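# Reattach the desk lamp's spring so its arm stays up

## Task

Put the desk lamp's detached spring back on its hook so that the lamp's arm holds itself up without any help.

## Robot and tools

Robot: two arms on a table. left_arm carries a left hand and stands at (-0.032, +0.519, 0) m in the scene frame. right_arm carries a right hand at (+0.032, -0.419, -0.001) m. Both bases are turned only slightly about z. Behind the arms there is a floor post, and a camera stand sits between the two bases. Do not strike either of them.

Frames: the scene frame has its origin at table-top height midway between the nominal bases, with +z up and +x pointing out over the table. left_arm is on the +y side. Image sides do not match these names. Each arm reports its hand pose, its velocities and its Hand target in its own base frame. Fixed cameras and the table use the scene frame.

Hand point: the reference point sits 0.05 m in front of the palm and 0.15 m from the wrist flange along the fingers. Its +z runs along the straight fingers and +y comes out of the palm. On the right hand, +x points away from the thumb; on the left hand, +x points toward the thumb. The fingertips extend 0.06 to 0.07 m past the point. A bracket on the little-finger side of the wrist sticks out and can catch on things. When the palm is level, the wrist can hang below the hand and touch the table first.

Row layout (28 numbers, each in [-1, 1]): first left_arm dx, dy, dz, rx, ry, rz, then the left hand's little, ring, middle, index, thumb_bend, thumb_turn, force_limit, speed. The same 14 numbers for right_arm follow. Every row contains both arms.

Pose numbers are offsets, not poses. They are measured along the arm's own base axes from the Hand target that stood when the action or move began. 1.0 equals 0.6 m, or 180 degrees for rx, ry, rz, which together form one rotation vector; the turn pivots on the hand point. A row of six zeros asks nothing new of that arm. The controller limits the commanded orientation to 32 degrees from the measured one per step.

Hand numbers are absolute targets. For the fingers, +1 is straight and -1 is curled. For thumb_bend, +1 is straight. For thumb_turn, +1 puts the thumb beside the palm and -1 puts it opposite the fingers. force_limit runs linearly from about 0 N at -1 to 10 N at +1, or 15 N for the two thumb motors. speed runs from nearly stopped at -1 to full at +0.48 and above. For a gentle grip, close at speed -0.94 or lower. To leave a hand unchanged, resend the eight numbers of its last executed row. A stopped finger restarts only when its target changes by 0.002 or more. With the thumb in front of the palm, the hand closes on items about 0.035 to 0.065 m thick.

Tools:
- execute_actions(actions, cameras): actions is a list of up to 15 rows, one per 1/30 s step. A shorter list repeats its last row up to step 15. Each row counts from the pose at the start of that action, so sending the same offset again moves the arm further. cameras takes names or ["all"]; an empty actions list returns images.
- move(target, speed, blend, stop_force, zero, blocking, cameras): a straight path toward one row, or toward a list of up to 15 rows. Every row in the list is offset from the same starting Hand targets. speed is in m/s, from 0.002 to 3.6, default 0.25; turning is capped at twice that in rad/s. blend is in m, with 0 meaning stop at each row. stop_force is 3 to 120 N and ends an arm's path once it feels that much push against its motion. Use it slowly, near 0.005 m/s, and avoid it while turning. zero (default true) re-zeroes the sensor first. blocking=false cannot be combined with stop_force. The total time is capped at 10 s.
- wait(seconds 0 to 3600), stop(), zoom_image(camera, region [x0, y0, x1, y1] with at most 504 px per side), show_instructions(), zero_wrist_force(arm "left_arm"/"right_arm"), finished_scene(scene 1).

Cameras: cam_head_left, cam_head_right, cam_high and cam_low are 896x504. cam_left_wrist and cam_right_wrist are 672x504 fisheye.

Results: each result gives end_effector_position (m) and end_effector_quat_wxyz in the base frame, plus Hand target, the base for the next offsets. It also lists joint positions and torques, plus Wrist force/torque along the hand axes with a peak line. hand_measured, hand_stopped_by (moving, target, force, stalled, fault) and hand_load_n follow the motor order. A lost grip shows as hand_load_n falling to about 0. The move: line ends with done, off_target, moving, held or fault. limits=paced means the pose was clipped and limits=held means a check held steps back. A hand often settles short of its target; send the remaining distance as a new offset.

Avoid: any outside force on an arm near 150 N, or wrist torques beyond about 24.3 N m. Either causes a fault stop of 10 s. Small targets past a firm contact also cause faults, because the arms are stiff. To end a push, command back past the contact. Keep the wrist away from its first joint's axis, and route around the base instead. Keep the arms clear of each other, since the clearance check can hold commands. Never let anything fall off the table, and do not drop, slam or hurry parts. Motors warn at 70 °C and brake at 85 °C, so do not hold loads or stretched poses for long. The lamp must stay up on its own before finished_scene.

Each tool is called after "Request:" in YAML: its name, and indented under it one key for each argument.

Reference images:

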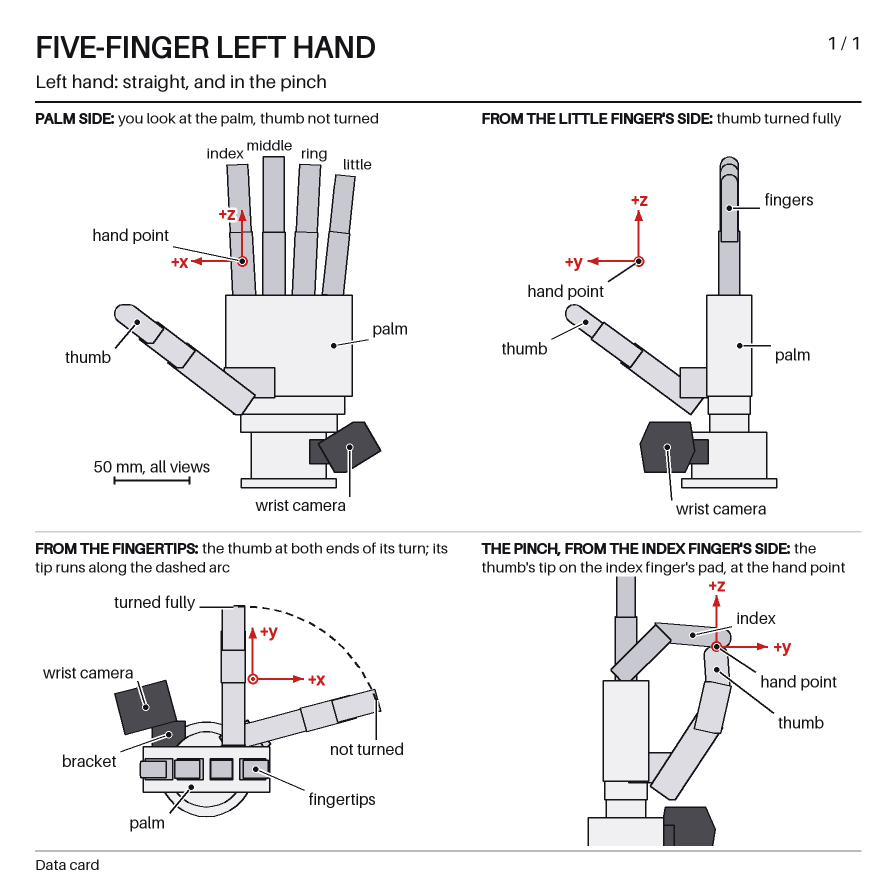

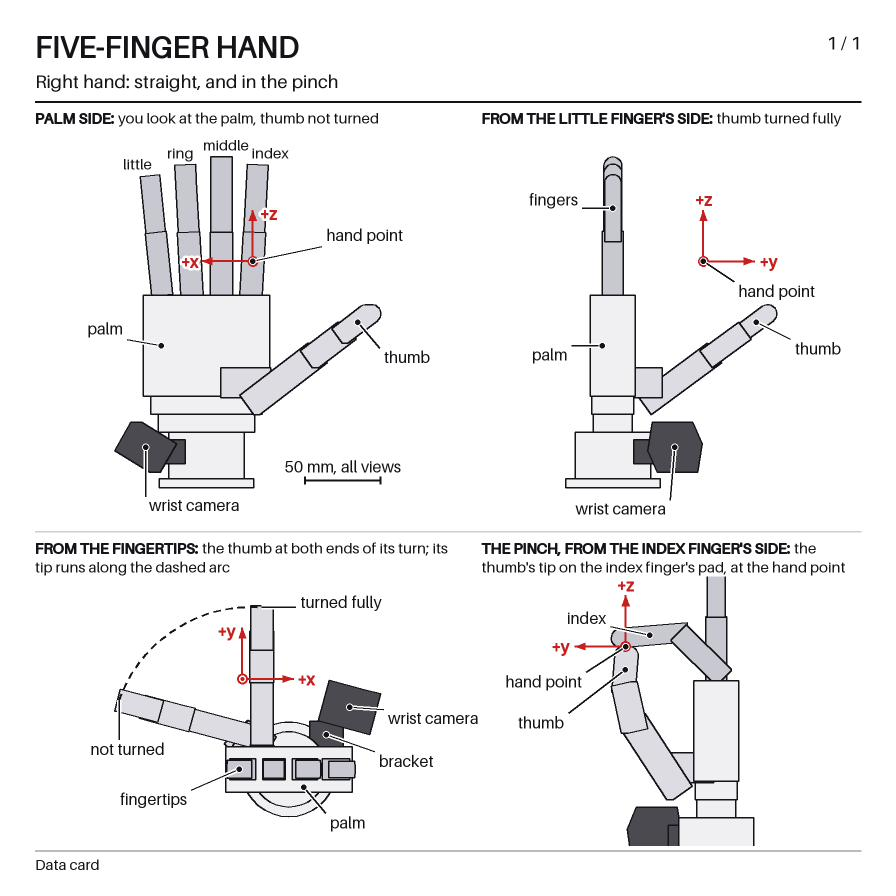

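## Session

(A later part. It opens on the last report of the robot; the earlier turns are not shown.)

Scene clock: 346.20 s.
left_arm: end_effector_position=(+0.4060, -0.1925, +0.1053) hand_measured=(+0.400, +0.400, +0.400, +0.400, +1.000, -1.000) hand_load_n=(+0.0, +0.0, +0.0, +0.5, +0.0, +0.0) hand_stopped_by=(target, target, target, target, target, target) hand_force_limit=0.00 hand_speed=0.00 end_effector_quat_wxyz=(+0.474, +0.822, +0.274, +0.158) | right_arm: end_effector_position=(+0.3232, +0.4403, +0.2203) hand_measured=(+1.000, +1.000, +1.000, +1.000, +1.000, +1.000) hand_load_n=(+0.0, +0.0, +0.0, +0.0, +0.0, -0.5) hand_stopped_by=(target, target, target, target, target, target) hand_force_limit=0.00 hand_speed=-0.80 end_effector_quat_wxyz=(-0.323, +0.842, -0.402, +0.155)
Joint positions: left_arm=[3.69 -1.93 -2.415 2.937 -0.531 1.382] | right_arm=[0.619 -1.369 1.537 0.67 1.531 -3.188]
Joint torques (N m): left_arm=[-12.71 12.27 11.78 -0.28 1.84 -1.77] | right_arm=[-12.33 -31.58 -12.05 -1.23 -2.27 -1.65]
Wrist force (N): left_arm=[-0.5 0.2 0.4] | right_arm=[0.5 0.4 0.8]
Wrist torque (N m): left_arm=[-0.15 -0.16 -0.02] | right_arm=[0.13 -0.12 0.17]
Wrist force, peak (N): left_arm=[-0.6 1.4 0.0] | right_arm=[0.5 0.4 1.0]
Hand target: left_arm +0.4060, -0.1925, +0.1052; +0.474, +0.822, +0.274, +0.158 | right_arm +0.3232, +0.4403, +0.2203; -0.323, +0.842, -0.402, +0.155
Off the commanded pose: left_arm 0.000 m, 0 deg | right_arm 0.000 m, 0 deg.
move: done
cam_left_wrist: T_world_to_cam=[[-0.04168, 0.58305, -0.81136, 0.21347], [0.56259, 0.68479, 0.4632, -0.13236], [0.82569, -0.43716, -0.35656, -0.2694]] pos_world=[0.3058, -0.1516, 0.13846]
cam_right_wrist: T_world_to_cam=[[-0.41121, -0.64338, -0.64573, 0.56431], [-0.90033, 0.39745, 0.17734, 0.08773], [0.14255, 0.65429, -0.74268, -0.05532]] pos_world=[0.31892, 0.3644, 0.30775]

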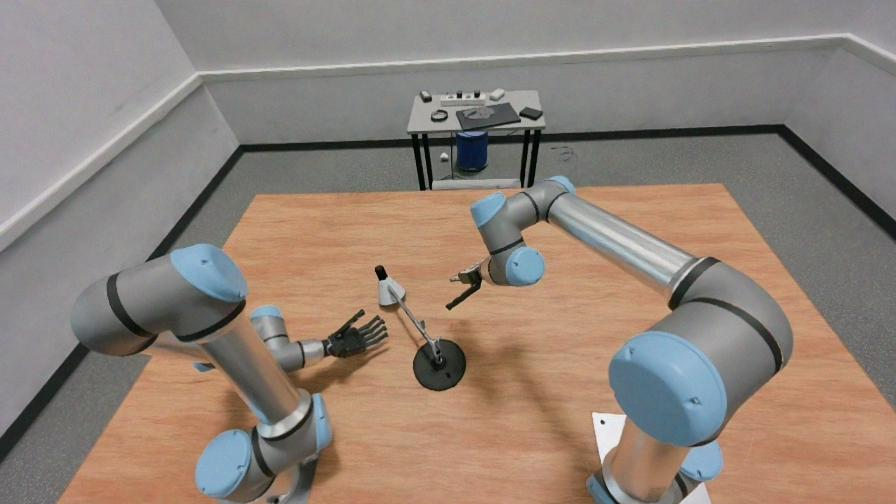

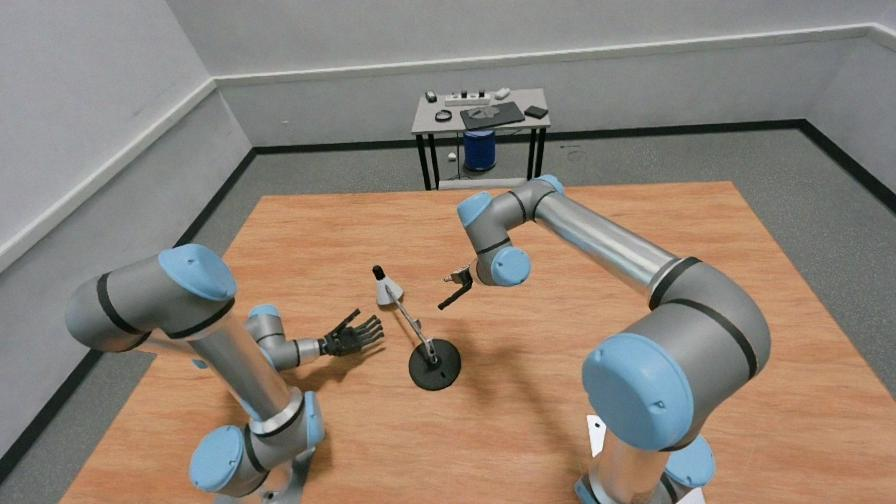

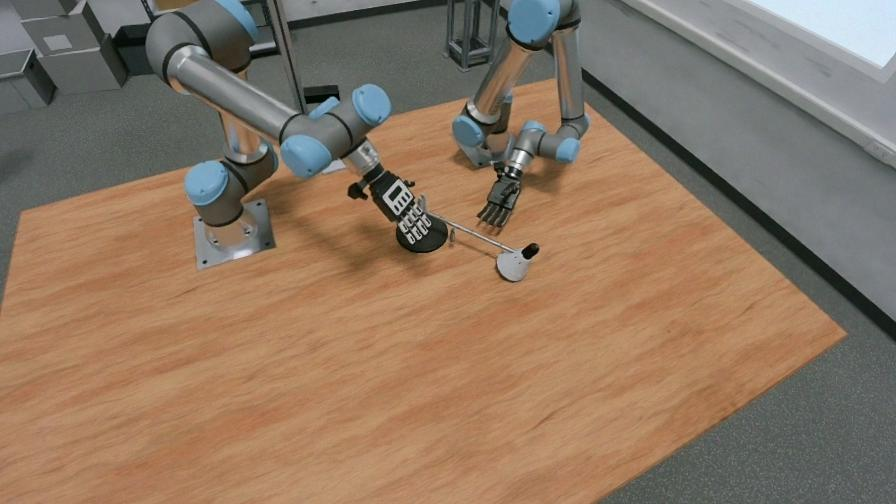

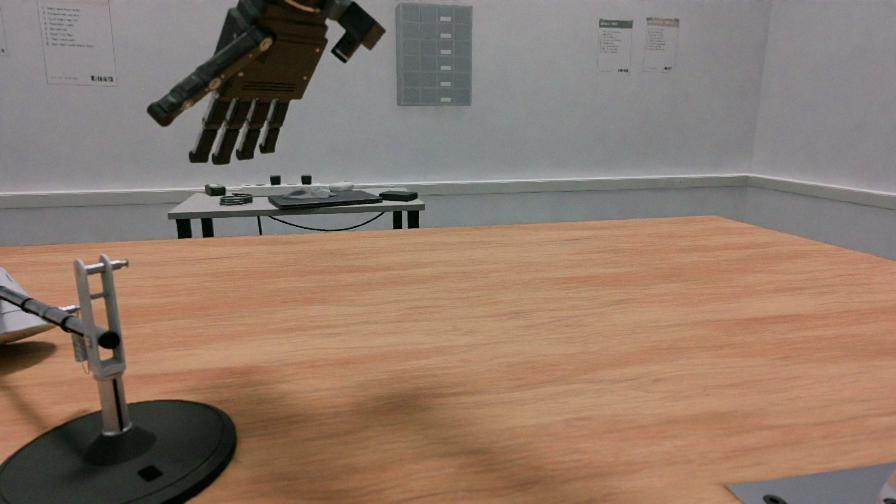

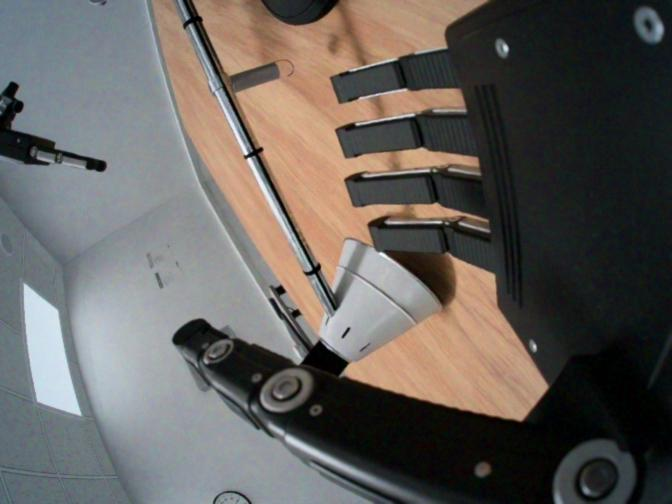

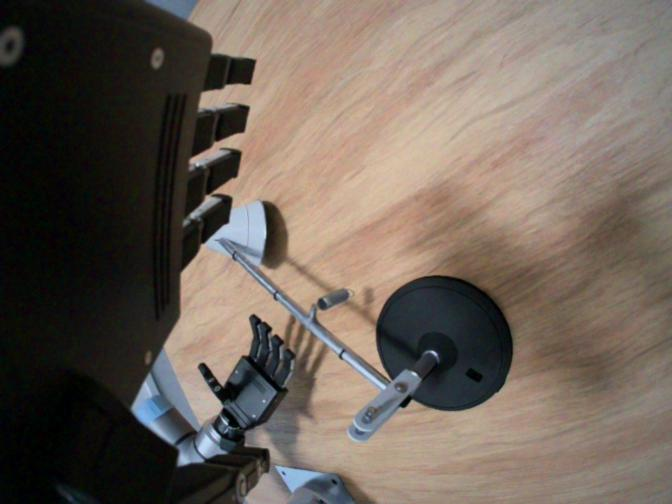

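Request:
move:
  target:
    - [0.107,-0.1698,-0.0083,0,0,0,0.4,0.4,0.4,0.4,1,-1,0,0,0,0,0,0,0,0,1,1,1,1,1,1,0,-0.8]
  speed: 0.06
  stop_force: 5
  cameras: ["cam_head_left","cam_high","cam_low","cam_left_wrist","cam_right_wrist"]

Request:
zoom_image:
  camera: "cam_high"
  region: [400, 150, 580, 300]

Request:
zoom_image:
  camera: "cam_right_wrist"
  region: [190, 180, 530, 460]

Scene clock: 366.93 s.
left_arm: end_effector_position=(+0.4702, -0.2944, +0.1002) hand_measured=(+0.400, +0.400, +0.400, +0.400, +1.000, -1.000) hand_load_n=(+0.0, +0.0, +0.0, +0.0, +0.0, +0.0) hand_stopped_by=(target, target, target, target, target, target) hand_force_limit=0.00 hand_speed=0.00 end_effector_quat_wxyz=(+0.474, +0.822, +0.274, +0.158) | right_arm: end_effector_position=(+0.3232, +0.4403, +0.2203) hand_measured=(+1.000, +1.000, +1.000, +1.000, +1.000, +1.000) hand_load_n=(+0.0, +0.0, +0.0, +0.0, +0.0, -0.5) hand_stopped_by=(target, target, target, target, target, target) hand_force_limit=0.00 hand_speed=-0.80 end_effector_quat_wxyz=(-0.323, +0.842, -0.402, +0.155)
Joint positions: left_arm=[3.202 -1.903 -2.203 3.297 -0.763 0.648] | right_arm=[0.619 -1.369 1.537 0.67 1.531 -3.188]
Joint torques (N m): left_arm=[-11.33 17 18.36 1.23 -1.32 -1.87] | right_arm=[-11.85 -31.73 -11.7 -1.22 -2.22 -1.71]
Wrist force (N): left_arm=[-0.6 0.3 0.3] | right_arm=[0.2 0.3 0.4]
Wrist torque (N m): left_arm=[-0.18 -0.14 -0.03] | right_arm=[0.15 -0.07 0.14]
Wrist force, peak (N): left_arm=[-0.9 0.4 0.9] | right_arm=[0.7 0.3 0.9]
Hand target: left_arm +0.4702, -0.2944, +0.1002; +0.474, +0.822, +0.274, +0.158 | right_arm +0.3232, +0.4403, +0.2203; -0.323, +0.842, -0.402, +0.155
Off the commanded pose: left_arm 0.000 m, 0 deg | right_arm 0.000 m, 0 deg.
move: done
cam_left_wrist: T_world_to_cam=[[-0.04171, 0.58301, -0.81139, 0.27143], [0.56259, 0.68483, 0.46315, -0.09632], [0.82569, -0.43716, -0.35656, -0.36877]] pos_world=[0.37, -0.2535, 0.13336]
cam_right_wrist: T_world_to_cam=[[-0.41121, -0.64338, -0.64573, 0.56431], [-0.90033, 0.39745, 0.17734, 0.08773], [0.14255, 0.65429, -0.74268, -0.05532]] pos_world=[0.31892, 0.3644, 0.30775]

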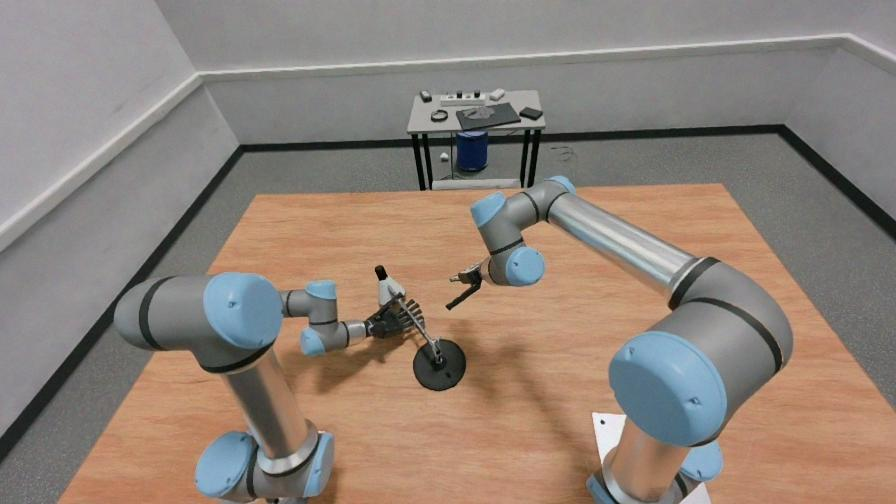

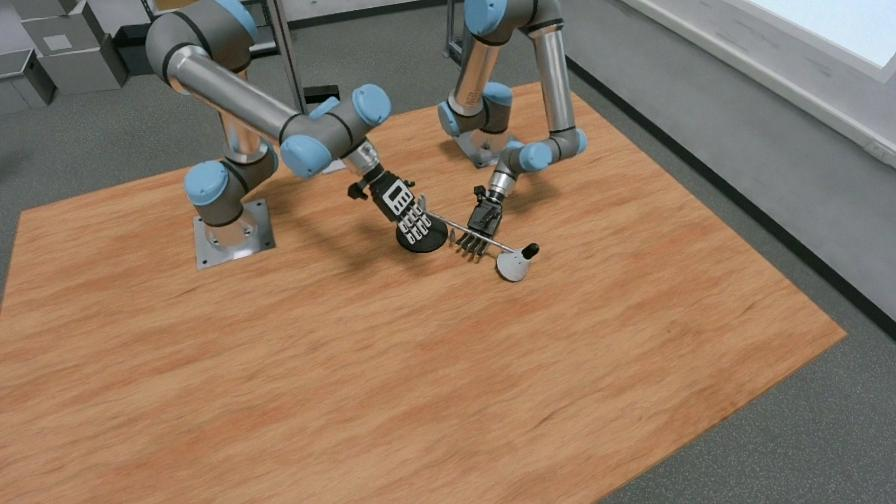

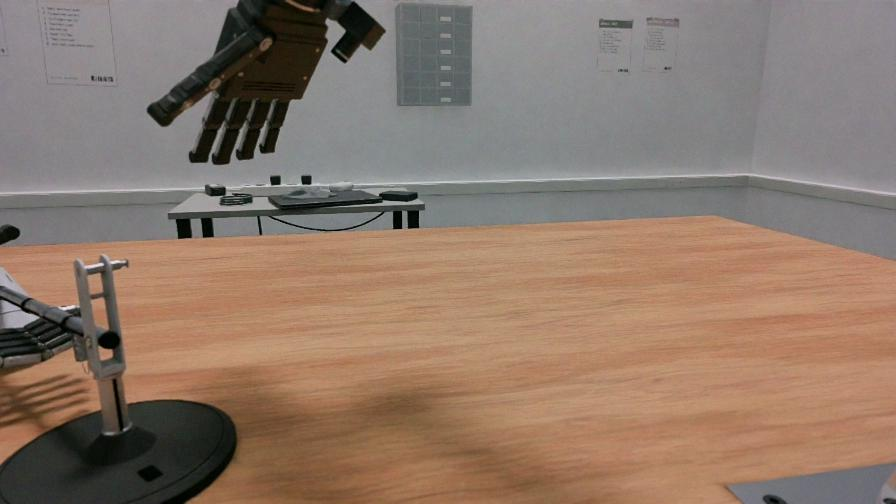

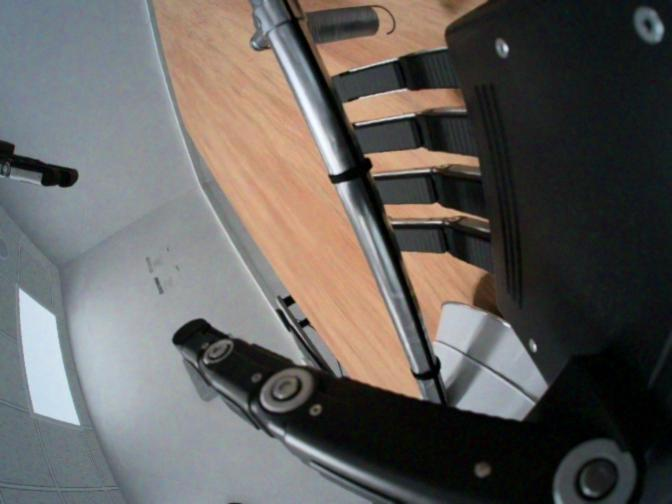

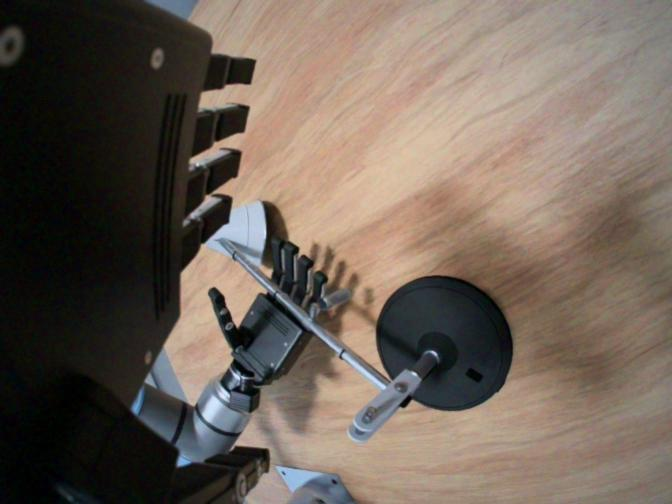

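Scaled by 2.800.

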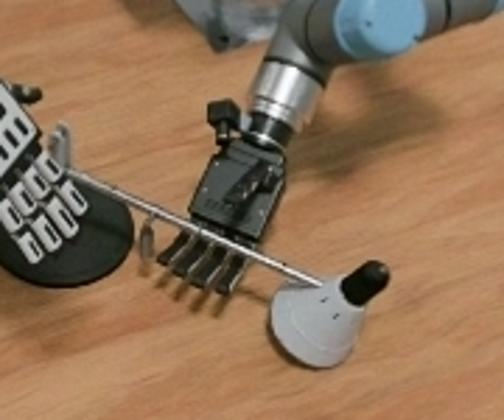

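Scaled by 1.482 from the camera's image (finer frame: 960x720).

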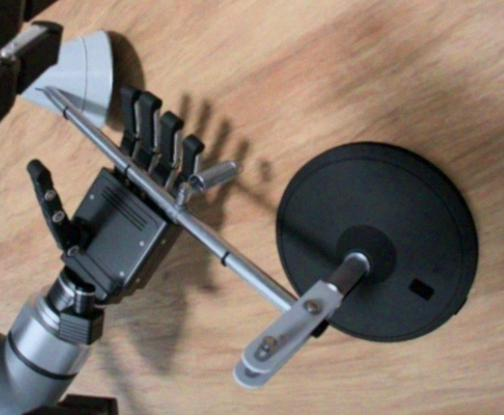

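Request:
zoom_image:
  camera: "cam_left_wrist"
  region: [230, 0, 430, 120]

Request:
zoom_image:
  camera: "cam_low"
  region: [0, 240, 130, 400]

Scaled by 2.520 from the camera's image (finer frame: 960x720).

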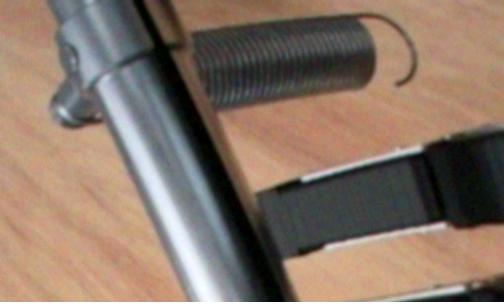

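Scaled by 3.150.

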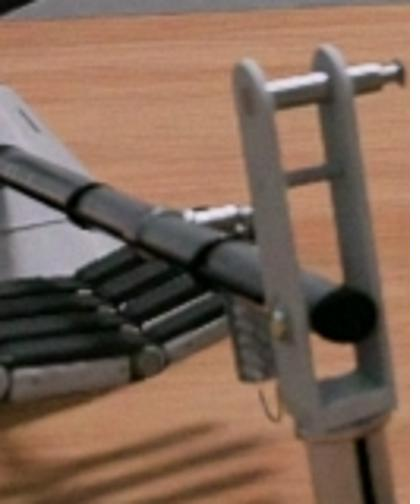

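Request:
move:
  target:
    - [0,0,0.0417,0,0,0,0.4,0.4,0.4,0.4,1,-1,0,0,0,0,0,0,0,0,1,1,1,1,1,1,0,-0.8]
  speed: 0.02
  stop_force: 3
  cameras: ["cam_head_left","cam_high","cam_low","cam_left_wrist"]

Scene clock: 406.23 s.
left_arm: end_effector_position=(+0.4702, -0.2944, +0.1220) hand_measured=(+0.400, +0.400, +0.400, +0.400, +1.000, -1.000) hand_load_n=(+0.0, +0.0, +0.0, +1.0, +0.0, +0.0) hand_stopped_by=(target, target, target, target, target, target) hand_force_limit=0.00 hand_speed=0.00 end_effector_quat_wxyz=(+0.474, +0.821, +0.274, +0.158) | right_arm: end_effector_position=(+0.3232, +0.4403, +0.2203) hand_measured=(+1.000, +1.000, +1.000, +1.000, +1.000, +1.000) hand_load_n=(+0.0, +0.0, +0.0, +0.0, +0.0, +0.0) hand_stopped_by=(target, target, target, target, target, target) hand_force_limit=0.00 hand_speed=-0.80 end_effector_quat_wxyz=(-0.323, +0.842, -0.402, +0.155)
Joint positions: left_arm=[3.202 -1.852 -2.189 3.232 -0.763 0.648] | right_arm=[0.619 -1.369 1.537 0.67 1.531 -3.188]
Joint torques (N m): left_arm=[-11.39 17.59 5.79 1.25 1.07 -1.87] | right_arm=[-11.57 -32.39 -12.47 -1.22 -2.23 -1.64]
Wrist force (N): left_arm=[-1.0 -1.6 2.1] | right_arm=[0.4 0.1 0.5]
Wrist torque (N m): left_arm=[-0.31 -0.09 -0.04] | right_arm=[0.12 -0.10 0.16]
Wrist force, peak (N): left_arm=[-1.2 -4.4 3.0] | right_arm=[0.5 0.5 1.0]
Hand target: left_arm +0.4702, -0.2944, +0.1220; +0.474, +0.821, +0.274, +0.158 (not the last commanded pose) | right_arm +0.3232, +0.4403, +0.2203; -0.323, +0.842, -0.402, +0.155
Off the commanded pose: left_arm 0.003 m, 0 deg | right_arm 0.000 m, 0 deg.
move: contact (left_arm)
cam_left_wrist: T_world_to_cam=[[-0.04172, 0.58296, -0.81143, 0.28911], [0.56249, 0.68491, 0.46314, -0.10636], [0.82575, -0.4371, -0.35648, -0.36102]] pos_world=[0.37, -0.2535, 0.15515]

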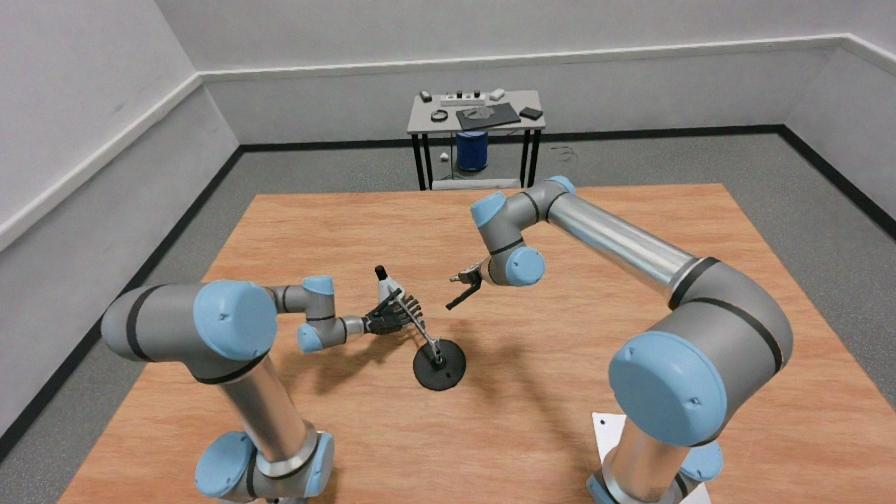

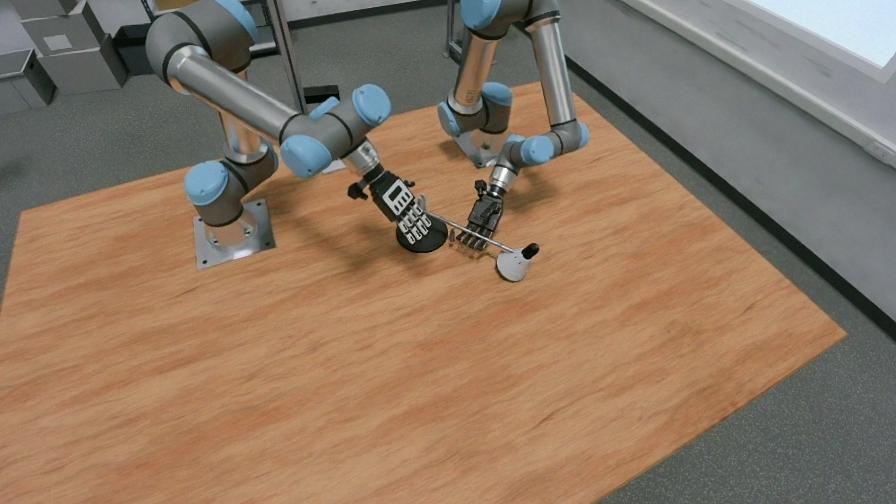

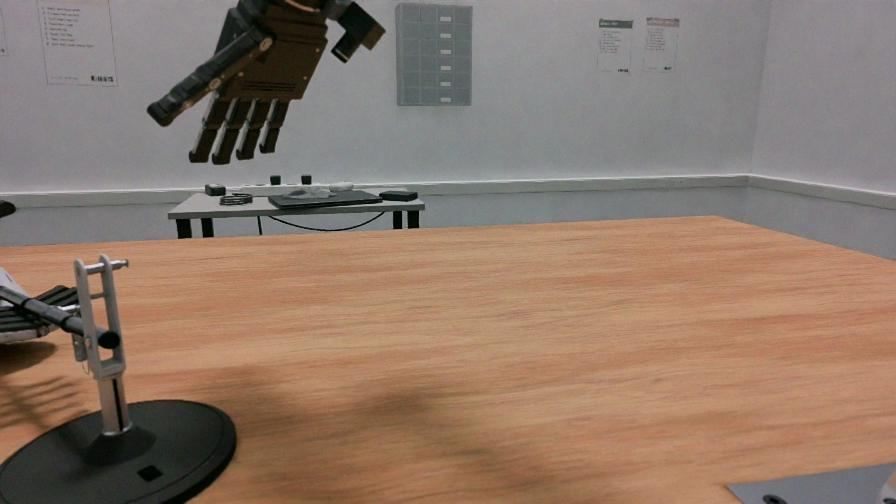

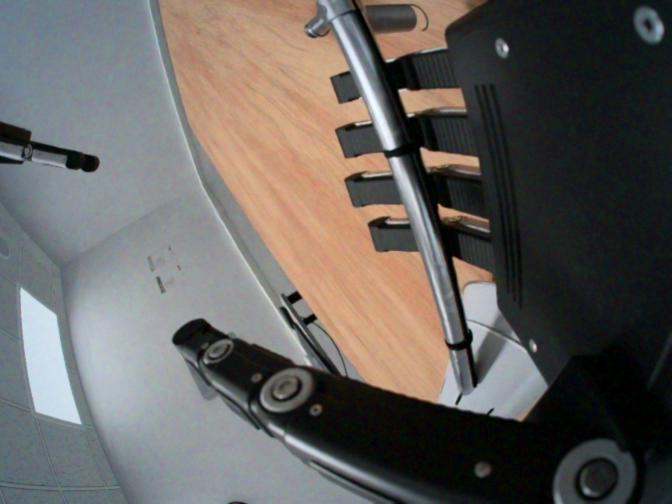

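Request:
move:
  target:
    - [-0.0062,-0.0047,0.0452,0.0251,-0.0333,0,0.4,0.4,0.4,0.4,1,-1,0,0,0,0,0,0,0,0,1,1,1,1,1,1,0,-0.8]
    - [-0.017,-0.0128,0.089,0.0502,-0.0666,0,0.4,0.4,0.4,0.4,1,-1,0,0,0,0,0,0,0,0,1,1,1,1,1,1,0,-0.8]
    - [-0.0324,-0.0244,0.1308,0.0753,-0.0999,0,0.4,0.4,0.4,0.4,1,-1,0,0,0,0,0,0,0,0,1,1,1,1,1,1,0,-0.8]
    - [-0.0521,-0.0392,0.1697,0.1003,-0.1332,0,0.4,0.4,0.4,0.4,1,-1,0,0,0,0,0,0,0,0,1,1,1,1,1,1,0,-0.8]
  speed: 0.06
  blend: 0.01
  cameras: ["cam_head_left","cam_high","cam_low","cam_left_wrist","cam_right_wrist"]

Scene clock: 422.63 s.
left_arm: end_effector_position=(+0.4390, -0.3179, +0.2237) hand_measured=(+0.400, +0.400, +0.400, +0.400, +1.000, -1.000) hand_load_n=(+0.0, +0.0, +0.0, +1.5, +0.0, +0.0) hand_stopped_by=(target, target, target, target, target, target) hand_force_limit=0.00 hand_speed=0.00 end_effector_quat_wxyz=(+0.387, +0.835, +0.142, +0.365) | right_arm: end_effector_position=(+0.3232, +0.4403, +0.2203) hand_measured=(+1.000, +1.000, +1.000, +1.000, +1.000, +1.000) hand_load_n=(+0.0, +0.0, +0.0, +0.0, +0.0, -0.5) hand_stopped_by=(target, target, target, target, target, target) hand_force_limit=0.00 hand_speed=-0.80 end_effector_quat_wxyz=(-0.323, +0.842, -0.402, +0.155)
Joint positions: left_arm=[3.04 -1.536 -2.228 3.252 -1.086 0.844] | right_arm=[0.619 -1.369 1.537 0.67 1.531 -3.188]
Joint torques (N m): left_arm=[-12.05 22.79 14.23 2.58 -1.32 1.86] | right_arm=[-11.58 -31.76 -12.6 -1.26 -2.2 -1.6]
Wrist force (N): left_arm=[-2.2 -3.2 1.3] | right_arm=[0.4 0.3 0.4]
Wrist torque (N m): left_arm=[-0.28 0.09 -0.14] | right_arm=[0.15 -0.08 0.16]
Wrist force, peak (N): left_arm=[1.5 -5.5 2.7] | right_arm=[0.6 0.5 0.9]
Hand target: left_arm +0.4390, -0.3179, +0.2238; +0.387, +0.835, +0.142, +0.366 | right_arm +0.3232, +0.4403, +0.2203; -0.323, +0.842, -0.402, +0.155
Off the commanded pose: left_arm 0.000 m, 0 deg | right_arm 0.000 m, 0 deg.
move: done
cam_left_wrist: T_world_to_cam=[[0.24838, 0.80139, -0.54414, 0.26641], [0.28539, 0.47626, 0.8317, -0.14694], [0.92567, -0.36187, -0.11041, -0.38424]] pos_world=[0.33145, -0.28256, 0.22475]
cam_right_wrist: T_world_to_cam=[[-0.41121, -0.64338, -0.64573, 0.56431], [-0.90033, 0.39745, 0.17734, 0.08773], [0.14255, 0.65429, -0.74268, -0.05532]] pos_world=[0.31892, 0.3644, 0.30775]

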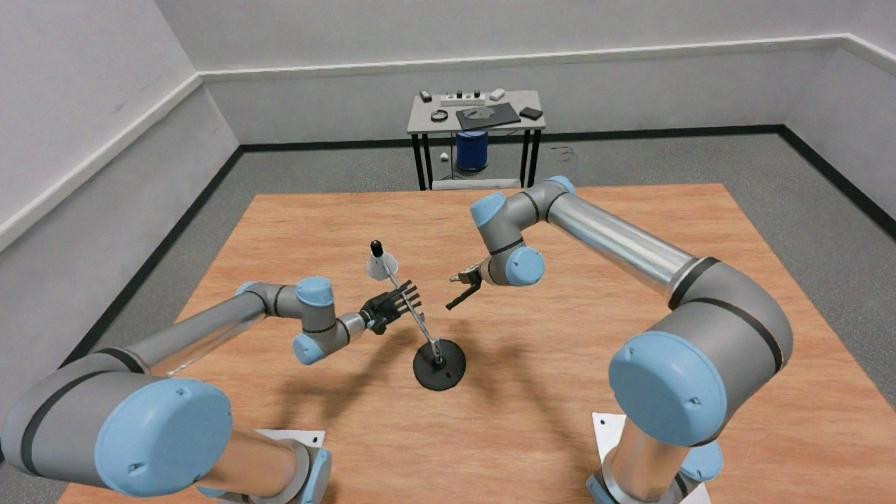

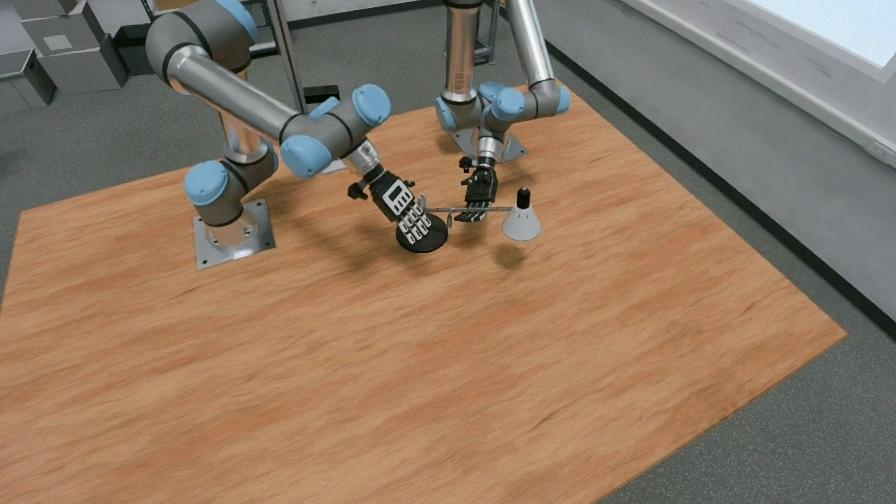

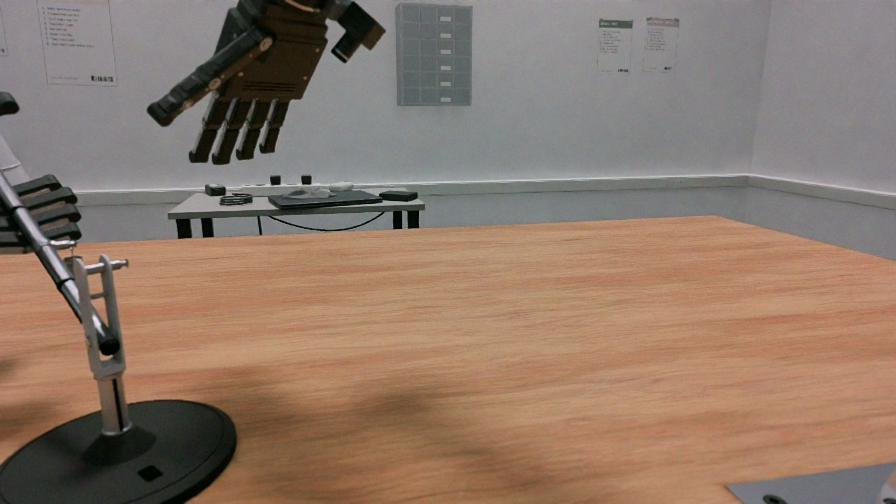

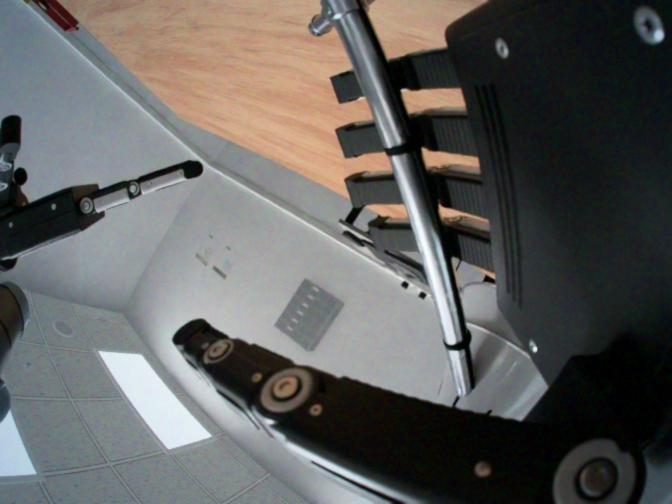

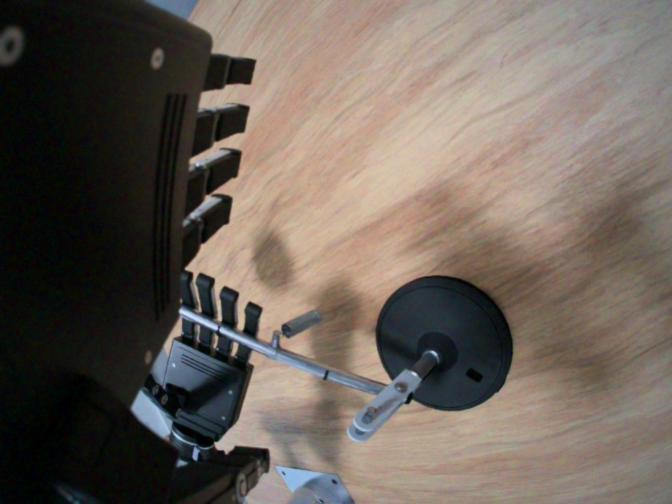

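Request:
move:
  target:
    - [-0.0234,-0.0176,0.0352,0.0251,-0.0333,0,0.4,0.4,0.4,0.4,1,-1,0,0,0,0,0,0,0,0,1,1,1,1,1,-0.53,0,-0.5]
    - [-0.0503,-0.0379,0.0665,0.0502,-0.0666,0,0.4,0.4,0.4,0.4,1,-1,0,0,0,0,0,0,0,0,1,1,1,1,1,-0.53,0,-0.5]
  speed: 0.06
  stop_force: 8
  cameras: ["cam_head_left","cam_high","cam_low","cam_left_wrist","cam_right_wrist"]

Request:
zoom_image:
  camera: "cam_low"
  region: [0, 180, 160, 370]

Request:
zoom_image:
  camera: "cam_right_wrist"
  region: [190, 260, 460, 460]

Scene clock: 437.70 s.
left_arm: end_effector_position=(+0.4088, -0.3407, +0.2637) hand_measured=(+0.400, +0.400, +0.400, +0.400, +1.000, -1.000) hand_load_n=(+0.0, +0.0, +0.5, +1.5, +0.0, -0.5) hand_stopped_by=(target, target, target, target, target, target) hand_force_limit=0.00 hand_speed=0.00 end_effector_quat_wxyz=(+0.333, +0.820, +0.072, +0.461) | right_arm: end_effector_position=(+0.3232, +0.4403, +0.2203) hand_measured=(+1.000, +1.000, +1.000, +1.000, +1.000, -0.530) hand_load_n=(+0.0, +0.0, +0.0, +0.0, +0.0, +0.0) hand_stopped_by=(target, target, target, target, target, target) hand_force_limit=0.00 hand_speed=-0.50 end_effector_quat_wxyz=(-0.323, +0.842, -0.402, +0.155)
Joint positions: left_arm=[2.898 -1.425 -2.241 3.29 -1.296 0.965] | right_arm=[0.619 -1.369 1.537 0.67 1.531 -3.188]
Joint torques (N m): left_arm=[-12.12 19.74 14.28 2.92 -1.59 1.88] | right_arm=[-11.9 -31.82 -14.58 -1.2 -2.13 -1.58]
Wrist force (N): left_arm=[-1.2 -2.1 1.8] | right_arm=[0.5 0.2 0.7]
Wrist torque (N m): left_arm=[-0.16 0.11 -0.03] | right_arm=[0.13 -0.12 0.16]
Wrist force, peak (N): left_arm=[-2.9 -4.0 2.2] | right_arm=[0.6 0.6 0.9]
Hand target: left_arm +0.4088, -0.3407, +0.2637; +0.333, +0.820, +0.072, +0.461 | right_arm +0.3232, +0.4403, +0.2203; -0.323, +0.842, -0.402, +0.155
Off the commanded pose: left_arm 0.000 m, 0 deg | right_arm 0.000 m, 0 deg.
move: done
cam_left_wrist: T_world_to_cam=[[0.34248, 0.87231, -0.34896, 0.24814], [0.09904, 0.33583, 0.9367, -0.16001], [0.93429, -0.35536, 0.02863, -0.39808]] pos_world=[0.30279, -0.30418, 0.24787]
cam_right_wrist: T_world_to_cam=[[-0.41121, -0.64338, -0.64573, 0.56431], [-0.90033, 0.39745, 0.17734, 0.08773], [0.14255, 0.65429, -0.74268, -0.05532]] pos_world=[0.31892, 0.3644, 0.30775]

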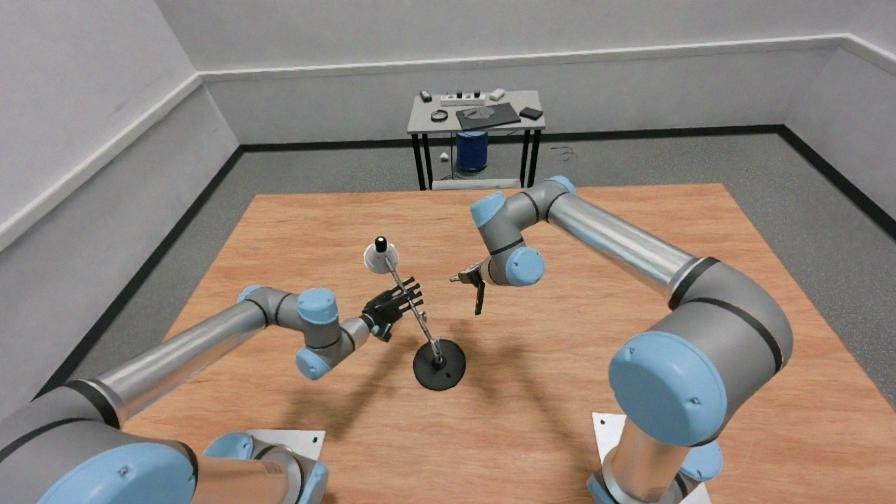

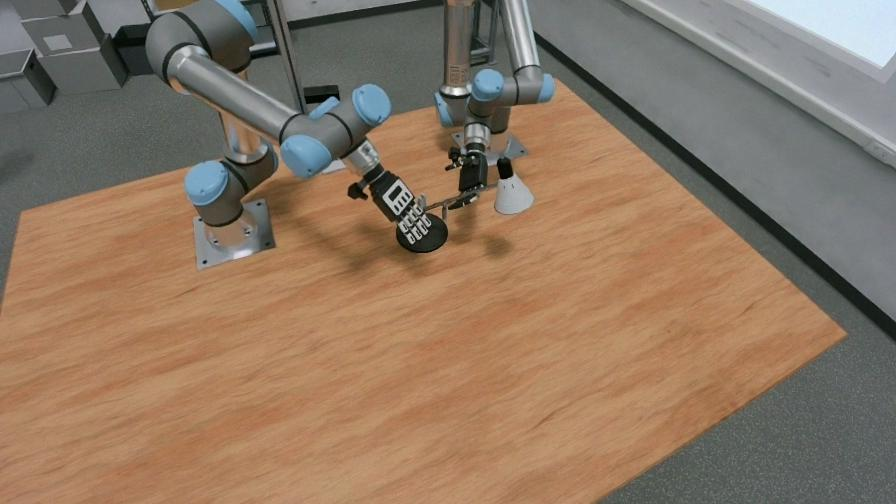

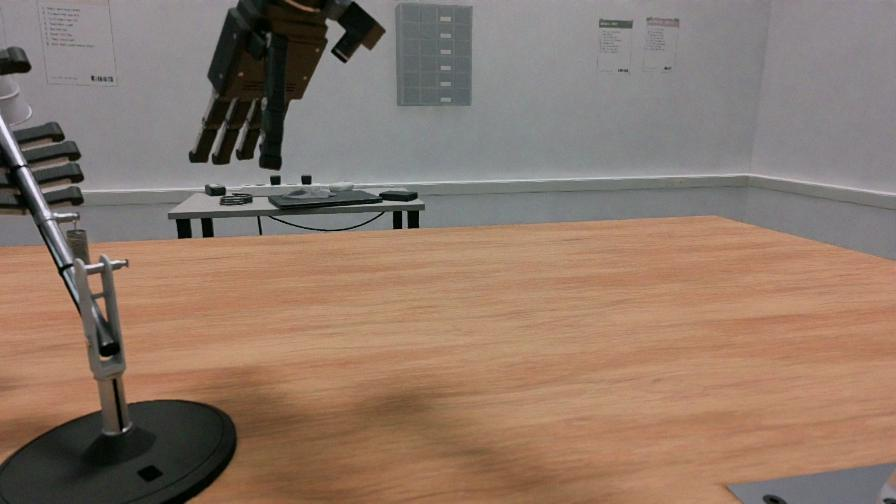

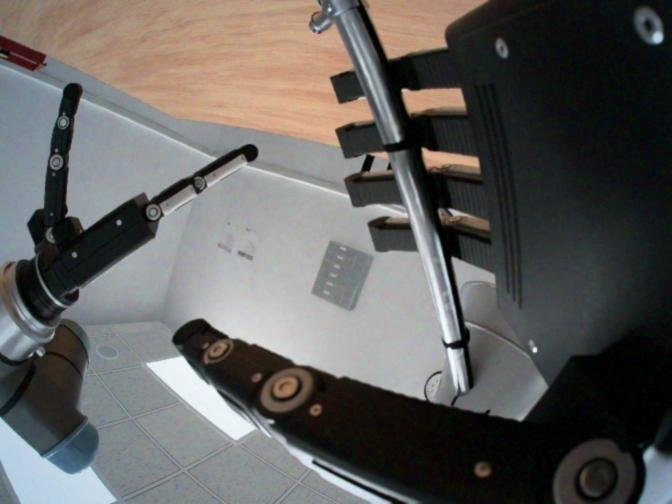

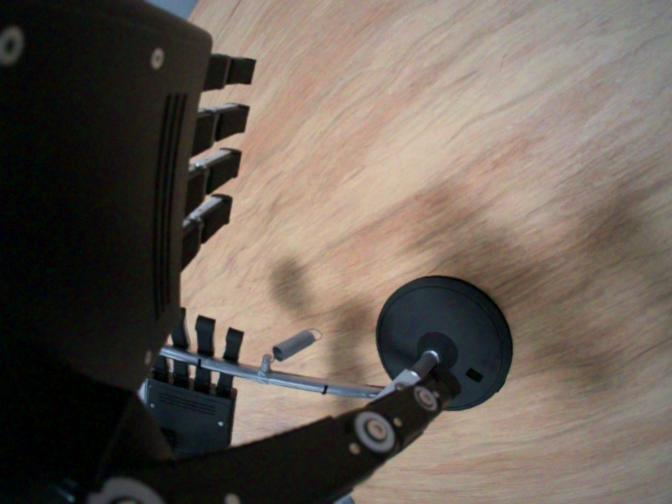

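Scaled by 2.653.

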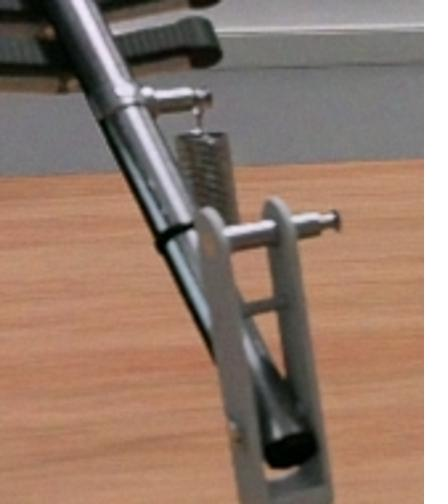

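Scaled by 1.867 from the camera's image (finer frame: 960x720).

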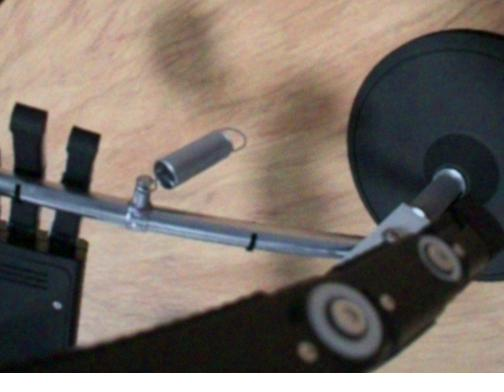

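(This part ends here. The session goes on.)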